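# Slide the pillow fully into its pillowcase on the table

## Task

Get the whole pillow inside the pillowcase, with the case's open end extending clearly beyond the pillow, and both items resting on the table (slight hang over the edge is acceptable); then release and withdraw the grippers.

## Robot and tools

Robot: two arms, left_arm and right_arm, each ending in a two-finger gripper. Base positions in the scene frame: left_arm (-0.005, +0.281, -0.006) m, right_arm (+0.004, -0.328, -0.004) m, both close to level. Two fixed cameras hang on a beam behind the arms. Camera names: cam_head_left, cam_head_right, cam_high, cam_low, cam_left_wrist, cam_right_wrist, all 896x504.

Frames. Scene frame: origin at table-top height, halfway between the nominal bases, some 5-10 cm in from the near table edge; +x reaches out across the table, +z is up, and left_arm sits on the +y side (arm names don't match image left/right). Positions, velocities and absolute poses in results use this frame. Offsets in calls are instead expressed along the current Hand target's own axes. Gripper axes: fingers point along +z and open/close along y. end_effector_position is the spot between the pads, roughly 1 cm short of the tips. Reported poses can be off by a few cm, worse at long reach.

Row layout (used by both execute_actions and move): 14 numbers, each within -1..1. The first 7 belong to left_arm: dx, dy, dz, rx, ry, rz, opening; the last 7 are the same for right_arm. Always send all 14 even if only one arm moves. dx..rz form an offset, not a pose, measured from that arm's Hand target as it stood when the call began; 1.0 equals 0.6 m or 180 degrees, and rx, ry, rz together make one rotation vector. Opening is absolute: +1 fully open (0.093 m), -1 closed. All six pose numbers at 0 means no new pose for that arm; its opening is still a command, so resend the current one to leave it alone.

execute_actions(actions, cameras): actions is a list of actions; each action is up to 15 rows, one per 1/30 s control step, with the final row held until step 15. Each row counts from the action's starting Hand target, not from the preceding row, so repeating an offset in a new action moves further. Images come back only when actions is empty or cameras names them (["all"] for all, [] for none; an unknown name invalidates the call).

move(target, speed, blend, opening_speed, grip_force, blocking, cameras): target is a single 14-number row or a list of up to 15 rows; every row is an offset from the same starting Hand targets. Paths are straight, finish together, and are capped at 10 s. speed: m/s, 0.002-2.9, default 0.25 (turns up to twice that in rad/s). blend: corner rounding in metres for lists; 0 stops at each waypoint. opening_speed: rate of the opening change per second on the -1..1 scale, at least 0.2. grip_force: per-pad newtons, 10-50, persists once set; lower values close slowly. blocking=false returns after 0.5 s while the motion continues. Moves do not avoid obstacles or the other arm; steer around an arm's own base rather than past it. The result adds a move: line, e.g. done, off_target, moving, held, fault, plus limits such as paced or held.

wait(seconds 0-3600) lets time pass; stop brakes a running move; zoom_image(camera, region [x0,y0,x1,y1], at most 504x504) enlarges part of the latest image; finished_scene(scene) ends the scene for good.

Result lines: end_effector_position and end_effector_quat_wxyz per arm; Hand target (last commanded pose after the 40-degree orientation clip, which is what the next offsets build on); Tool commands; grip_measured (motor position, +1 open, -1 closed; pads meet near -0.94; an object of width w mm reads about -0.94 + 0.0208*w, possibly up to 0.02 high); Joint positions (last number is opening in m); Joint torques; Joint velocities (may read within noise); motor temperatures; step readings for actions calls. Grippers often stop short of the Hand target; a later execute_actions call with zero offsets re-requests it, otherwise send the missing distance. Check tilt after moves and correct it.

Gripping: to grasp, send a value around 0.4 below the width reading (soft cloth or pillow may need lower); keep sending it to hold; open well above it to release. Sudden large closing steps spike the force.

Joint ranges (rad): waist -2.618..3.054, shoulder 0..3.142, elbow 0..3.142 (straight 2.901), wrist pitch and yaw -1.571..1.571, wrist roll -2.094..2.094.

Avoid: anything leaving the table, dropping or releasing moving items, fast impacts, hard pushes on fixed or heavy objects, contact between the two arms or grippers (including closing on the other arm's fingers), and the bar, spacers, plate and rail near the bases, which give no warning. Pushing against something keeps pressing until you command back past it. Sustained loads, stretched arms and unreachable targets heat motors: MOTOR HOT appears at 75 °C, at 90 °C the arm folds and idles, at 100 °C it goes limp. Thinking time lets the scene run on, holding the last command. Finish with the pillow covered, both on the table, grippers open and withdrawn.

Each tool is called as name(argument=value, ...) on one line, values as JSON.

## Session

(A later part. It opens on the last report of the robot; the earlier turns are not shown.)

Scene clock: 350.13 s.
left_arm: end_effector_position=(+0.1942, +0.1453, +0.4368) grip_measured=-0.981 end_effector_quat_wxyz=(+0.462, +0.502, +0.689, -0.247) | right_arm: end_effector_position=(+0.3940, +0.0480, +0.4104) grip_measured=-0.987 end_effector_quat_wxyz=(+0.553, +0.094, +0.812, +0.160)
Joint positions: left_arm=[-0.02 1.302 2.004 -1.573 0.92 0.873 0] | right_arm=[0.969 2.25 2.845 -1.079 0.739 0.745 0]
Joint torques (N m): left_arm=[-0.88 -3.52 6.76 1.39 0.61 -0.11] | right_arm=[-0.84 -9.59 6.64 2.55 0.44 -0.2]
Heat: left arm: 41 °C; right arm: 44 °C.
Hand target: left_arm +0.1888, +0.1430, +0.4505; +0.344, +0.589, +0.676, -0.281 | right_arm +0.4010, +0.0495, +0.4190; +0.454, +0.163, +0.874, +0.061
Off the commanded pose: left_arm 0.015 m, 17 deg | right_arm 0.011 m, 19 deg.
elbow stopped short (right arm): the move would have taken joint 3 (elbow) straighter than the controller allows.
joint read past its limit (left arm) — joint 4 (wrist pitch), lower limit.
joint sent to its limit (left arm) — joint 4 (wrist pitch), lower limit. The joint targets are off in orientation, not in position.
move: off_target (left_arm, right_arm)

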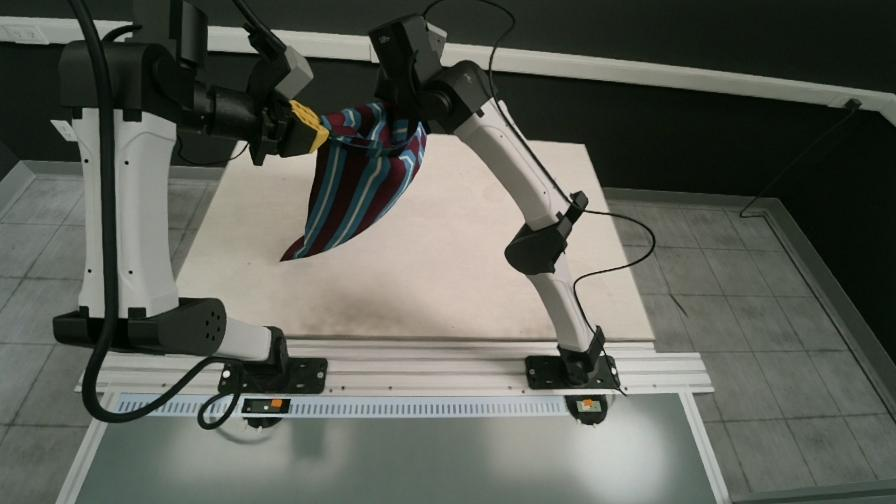

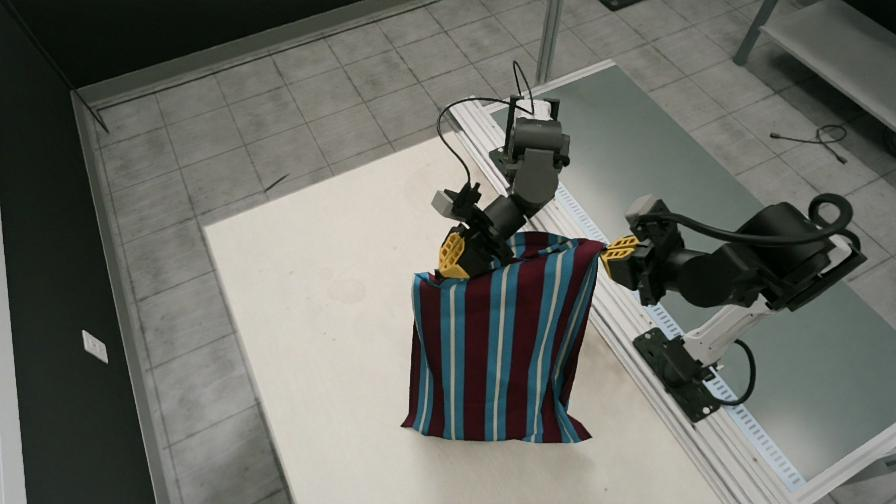

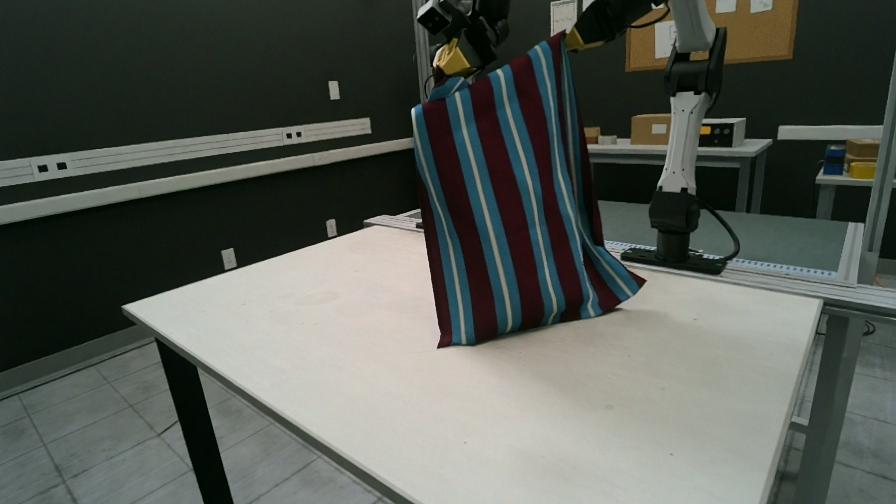

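move(target=[[0.12,-0.0255,0.392,0,0.1,0,-1,0.114,-0.28,0.213,0,0.1,0,-1],[0.245,-0.068,0.778,0,0.18,0,-1,0.24,-0.616,0.473,0,0.22,0,-1]], speed=0.15, blend=0.04, cameras=["cam_head_left","cam_high","cam_low","cam_left_wrist","cam_right_wrist"])

Scene clock: 358.57 s.
left_arm: end_effector_position=(+0.1942, -0.1301, +0.0441) grip_measured=-0.981 end_effector_quat_wxyz=(+0.124, +0.646, +0.745, -0.106) | right_arm: end_effector_position=(+0.4591, -0.2577, +0.0477) grip_measured=-0.987 end_effector_quat_wxyz=(+0.116, +0.134, +0.978, +0.108)
Joint positions: left_arm=[-1.074 2.065 1.538 -0.749 0.13 0.336 0] | right_arm=[0.093 2.092 1.6 -0.808 -0.164 0.389 0]
Joint torques (N m): left_arm=[-0.43 -11.02 8.4 0.93 -0.01 -0.06] | right_arm=[-1.24 -9.59 7.23 1.25 -0.08 -0.17]
Heat: left arm: 40 °C; right arm: 46 °C.
Hand target: left_arm +0.2005, -0.1404, +0.0495; +0.141, +0.644, +0.745, -0.105 | right_arm +0.4701, -0.2605, +0.0488; +0.131, +0.133, +0.976, +0.113
Off the commanded pose: left_arm 0.013 m, 2 deg | right_arm 0.011 m, 2 deg.
move: off_target (left_arm, right_arm)

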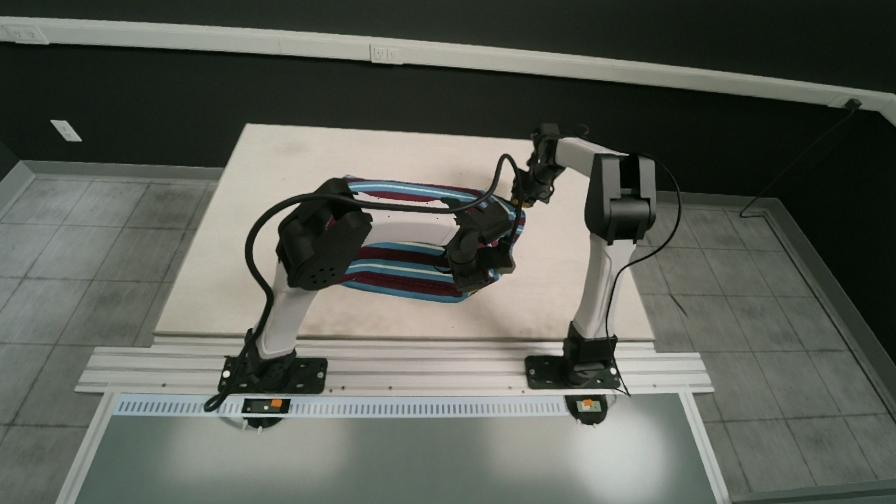

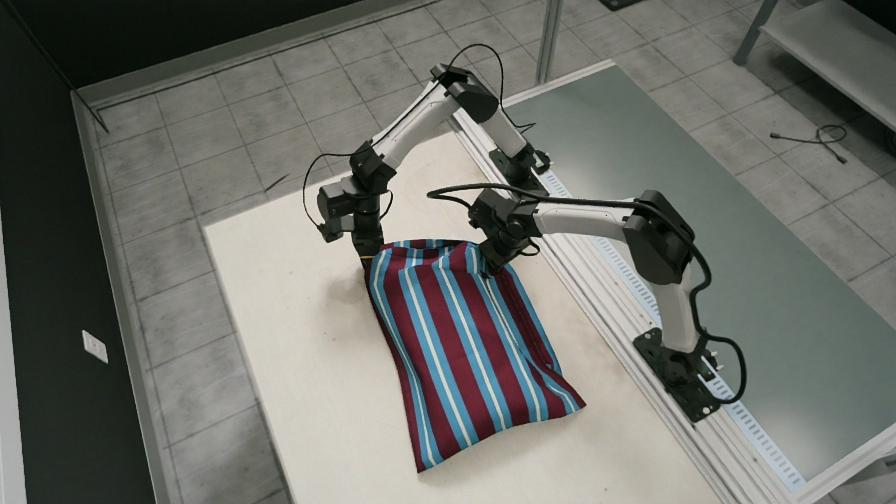

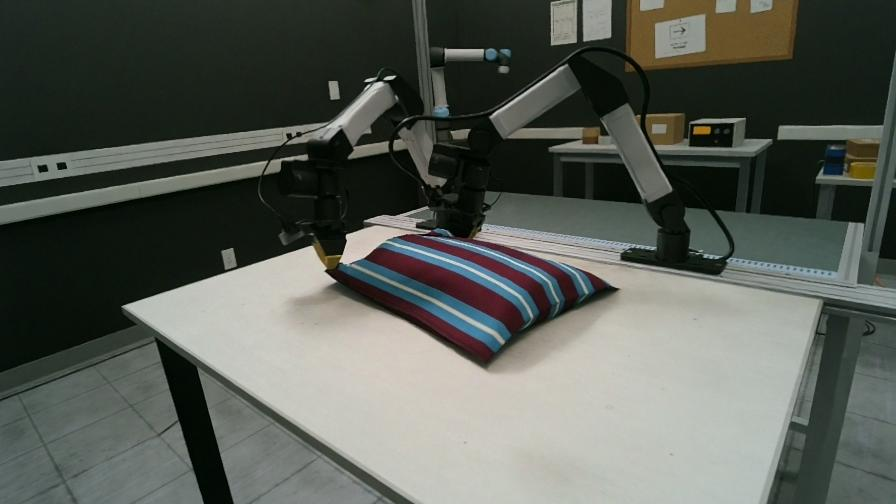

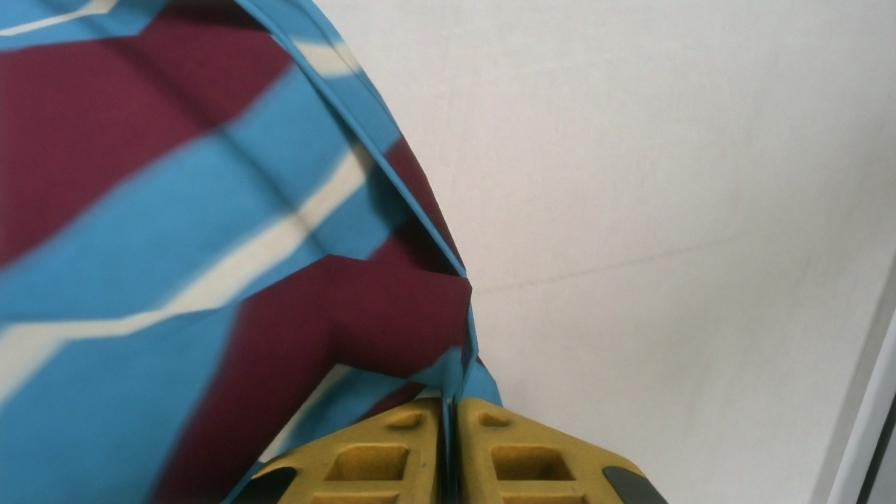

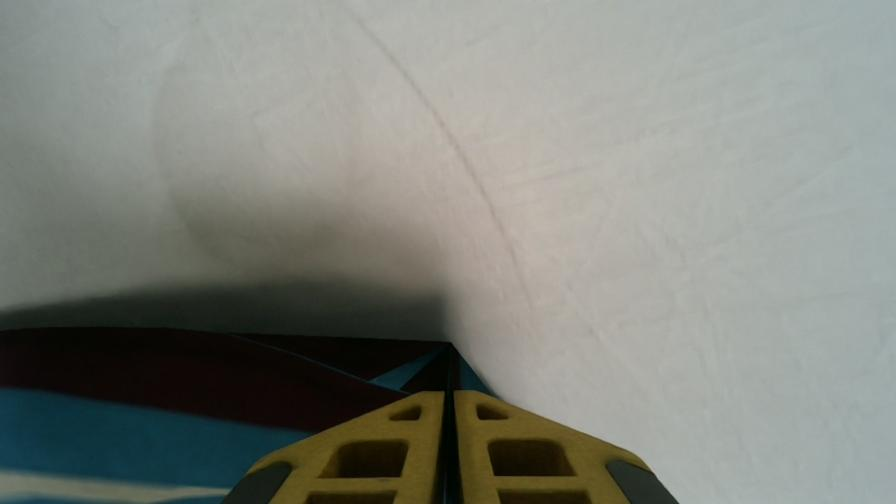

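move(target=[[-0.077,-0.014,0.072,0,0,0,-1,-0.03,-0.085,0.028,0,0,0,-1],[-0.077,-0.014,0.072,0,0,0,0.1,-0.03,-0.085,0.028,0,0,0,0.1],[-0.077,-0.014,-0.15,0,0,0,0.1,0.0,-0.085,-0.2,0,0,0,0.1],[0.35,0.0,-0.17,0,0,0,0.1,0.05,-0.25,-0.25,0,0,0,0.1]], speed=0.18, opening_speed=1.5, blend=[0,0,0.02,0], cameras=["cam_head_left","cam_high","cam_low","cam_right_wrist"])

zoom_image(camera="cam_head_left", region=[290, 140, 600, 340])

zoom_image(camera="cam_high", region=[320, 180, 620, 480])

Scene clock: 367.13 s.
left_arm: end_effector_position=(+0.1629, +0.0915, +0.0687) grip_measured=+0.099 end_effector_quat_wxyz=(+0.126, +0.644, +0.748, -0.099) | right_arm: end_effector_position=(+0.3709, -0.4239, +0.1374) grip_measured=+0.098 end_effector_quat_wxyz=(+0.128, +0.136, +0.977, +0.106)
Joint positions: left_arm=[-0.707 1.315 0.807 -0.826 0.211 0.69 0.05] | right_arm=[-0.374 1.801 1.558 -1.134 -0.268 -0.069 0.05]
Joint torques (N m): left_arm=[0.72 -6.23 5.57 0.87 0.35 0.05] | right_arm=[-0.73 -10.43 5.35 0.6 -0.3 -0.12]
Heat: left arm: 42 °C; right arm: 47 °C.
Hand target: left_arm +0.1652, +0.0893, +0.0725; +0.141, +0.644, +0.745, -0.105 | right_arm +0.3650, -0.4205, +0.1447; +0.131, +0.133, +0.976, +0.113
Off the commanded pose: left_arm 0.005 m, 2 deg | right_arm 0.010 m, 1 deg.
move: done; target 2's new opening was sent with right_arm's hand 0.011 m and 1 deg from that target

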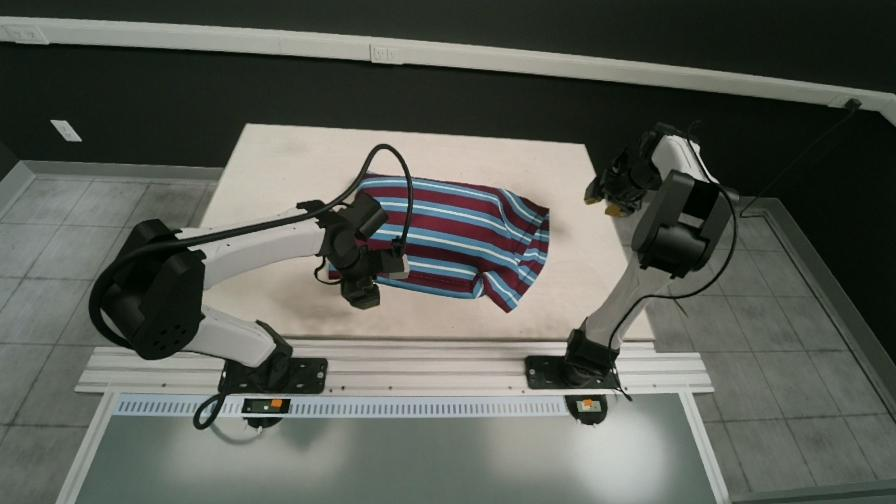

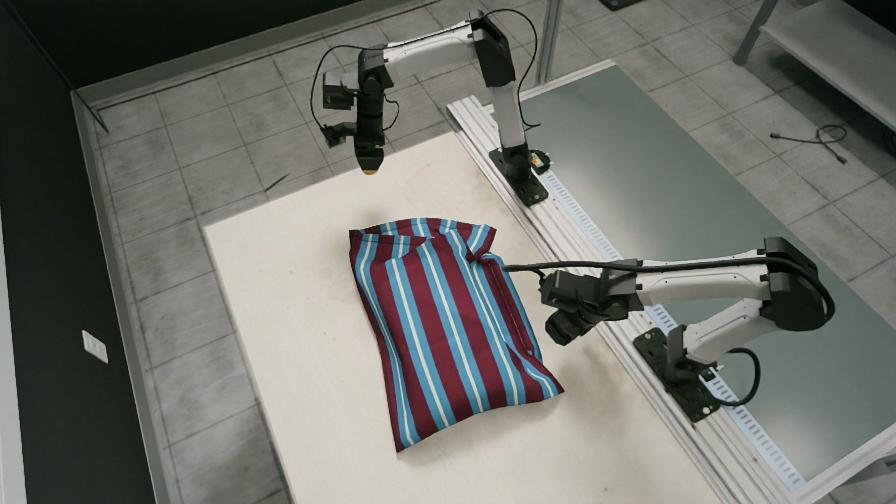

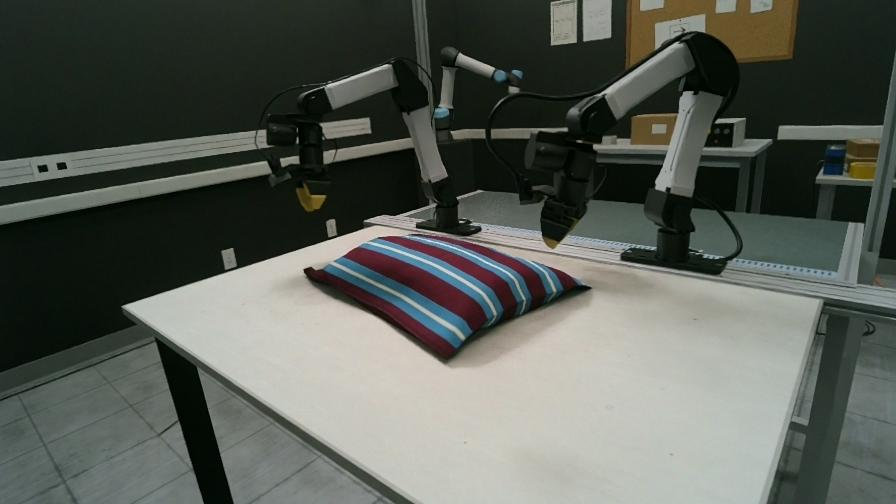

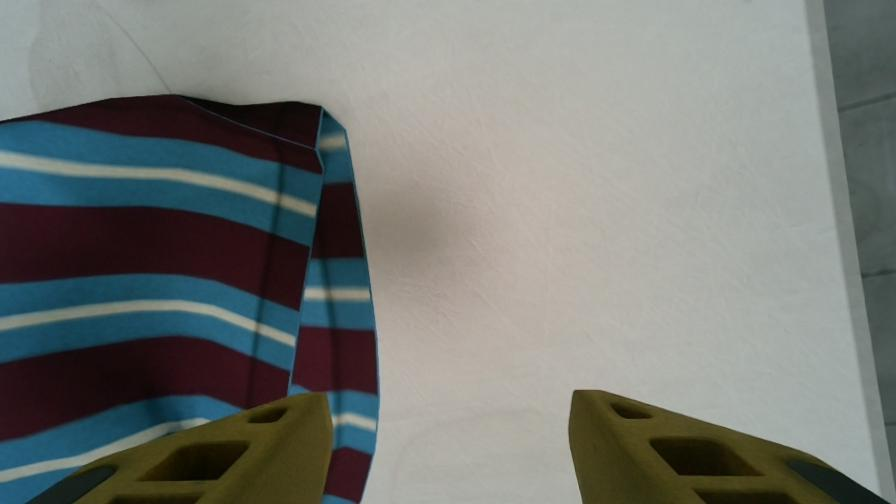

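Scaled by 1.626 from the camera's image (finer frame: 1280x720).

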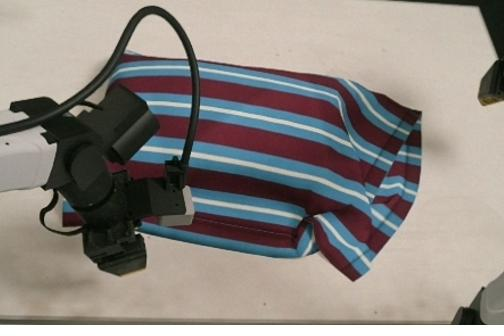

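Scaled by 1.680 from the camera's image (finer frame: 1280x720).

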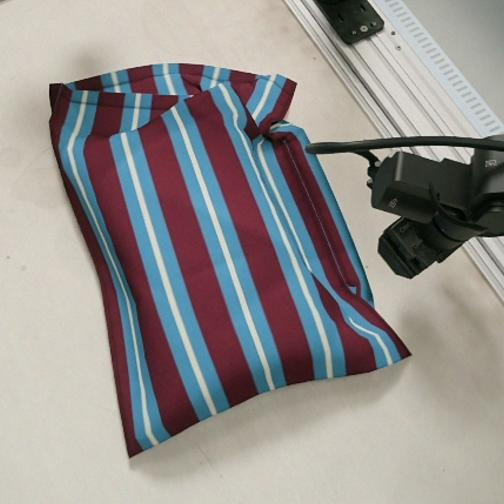

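Rim extends well past the pillow bulge.

finished_scene(scene=2)

The scene is finished: the task was done.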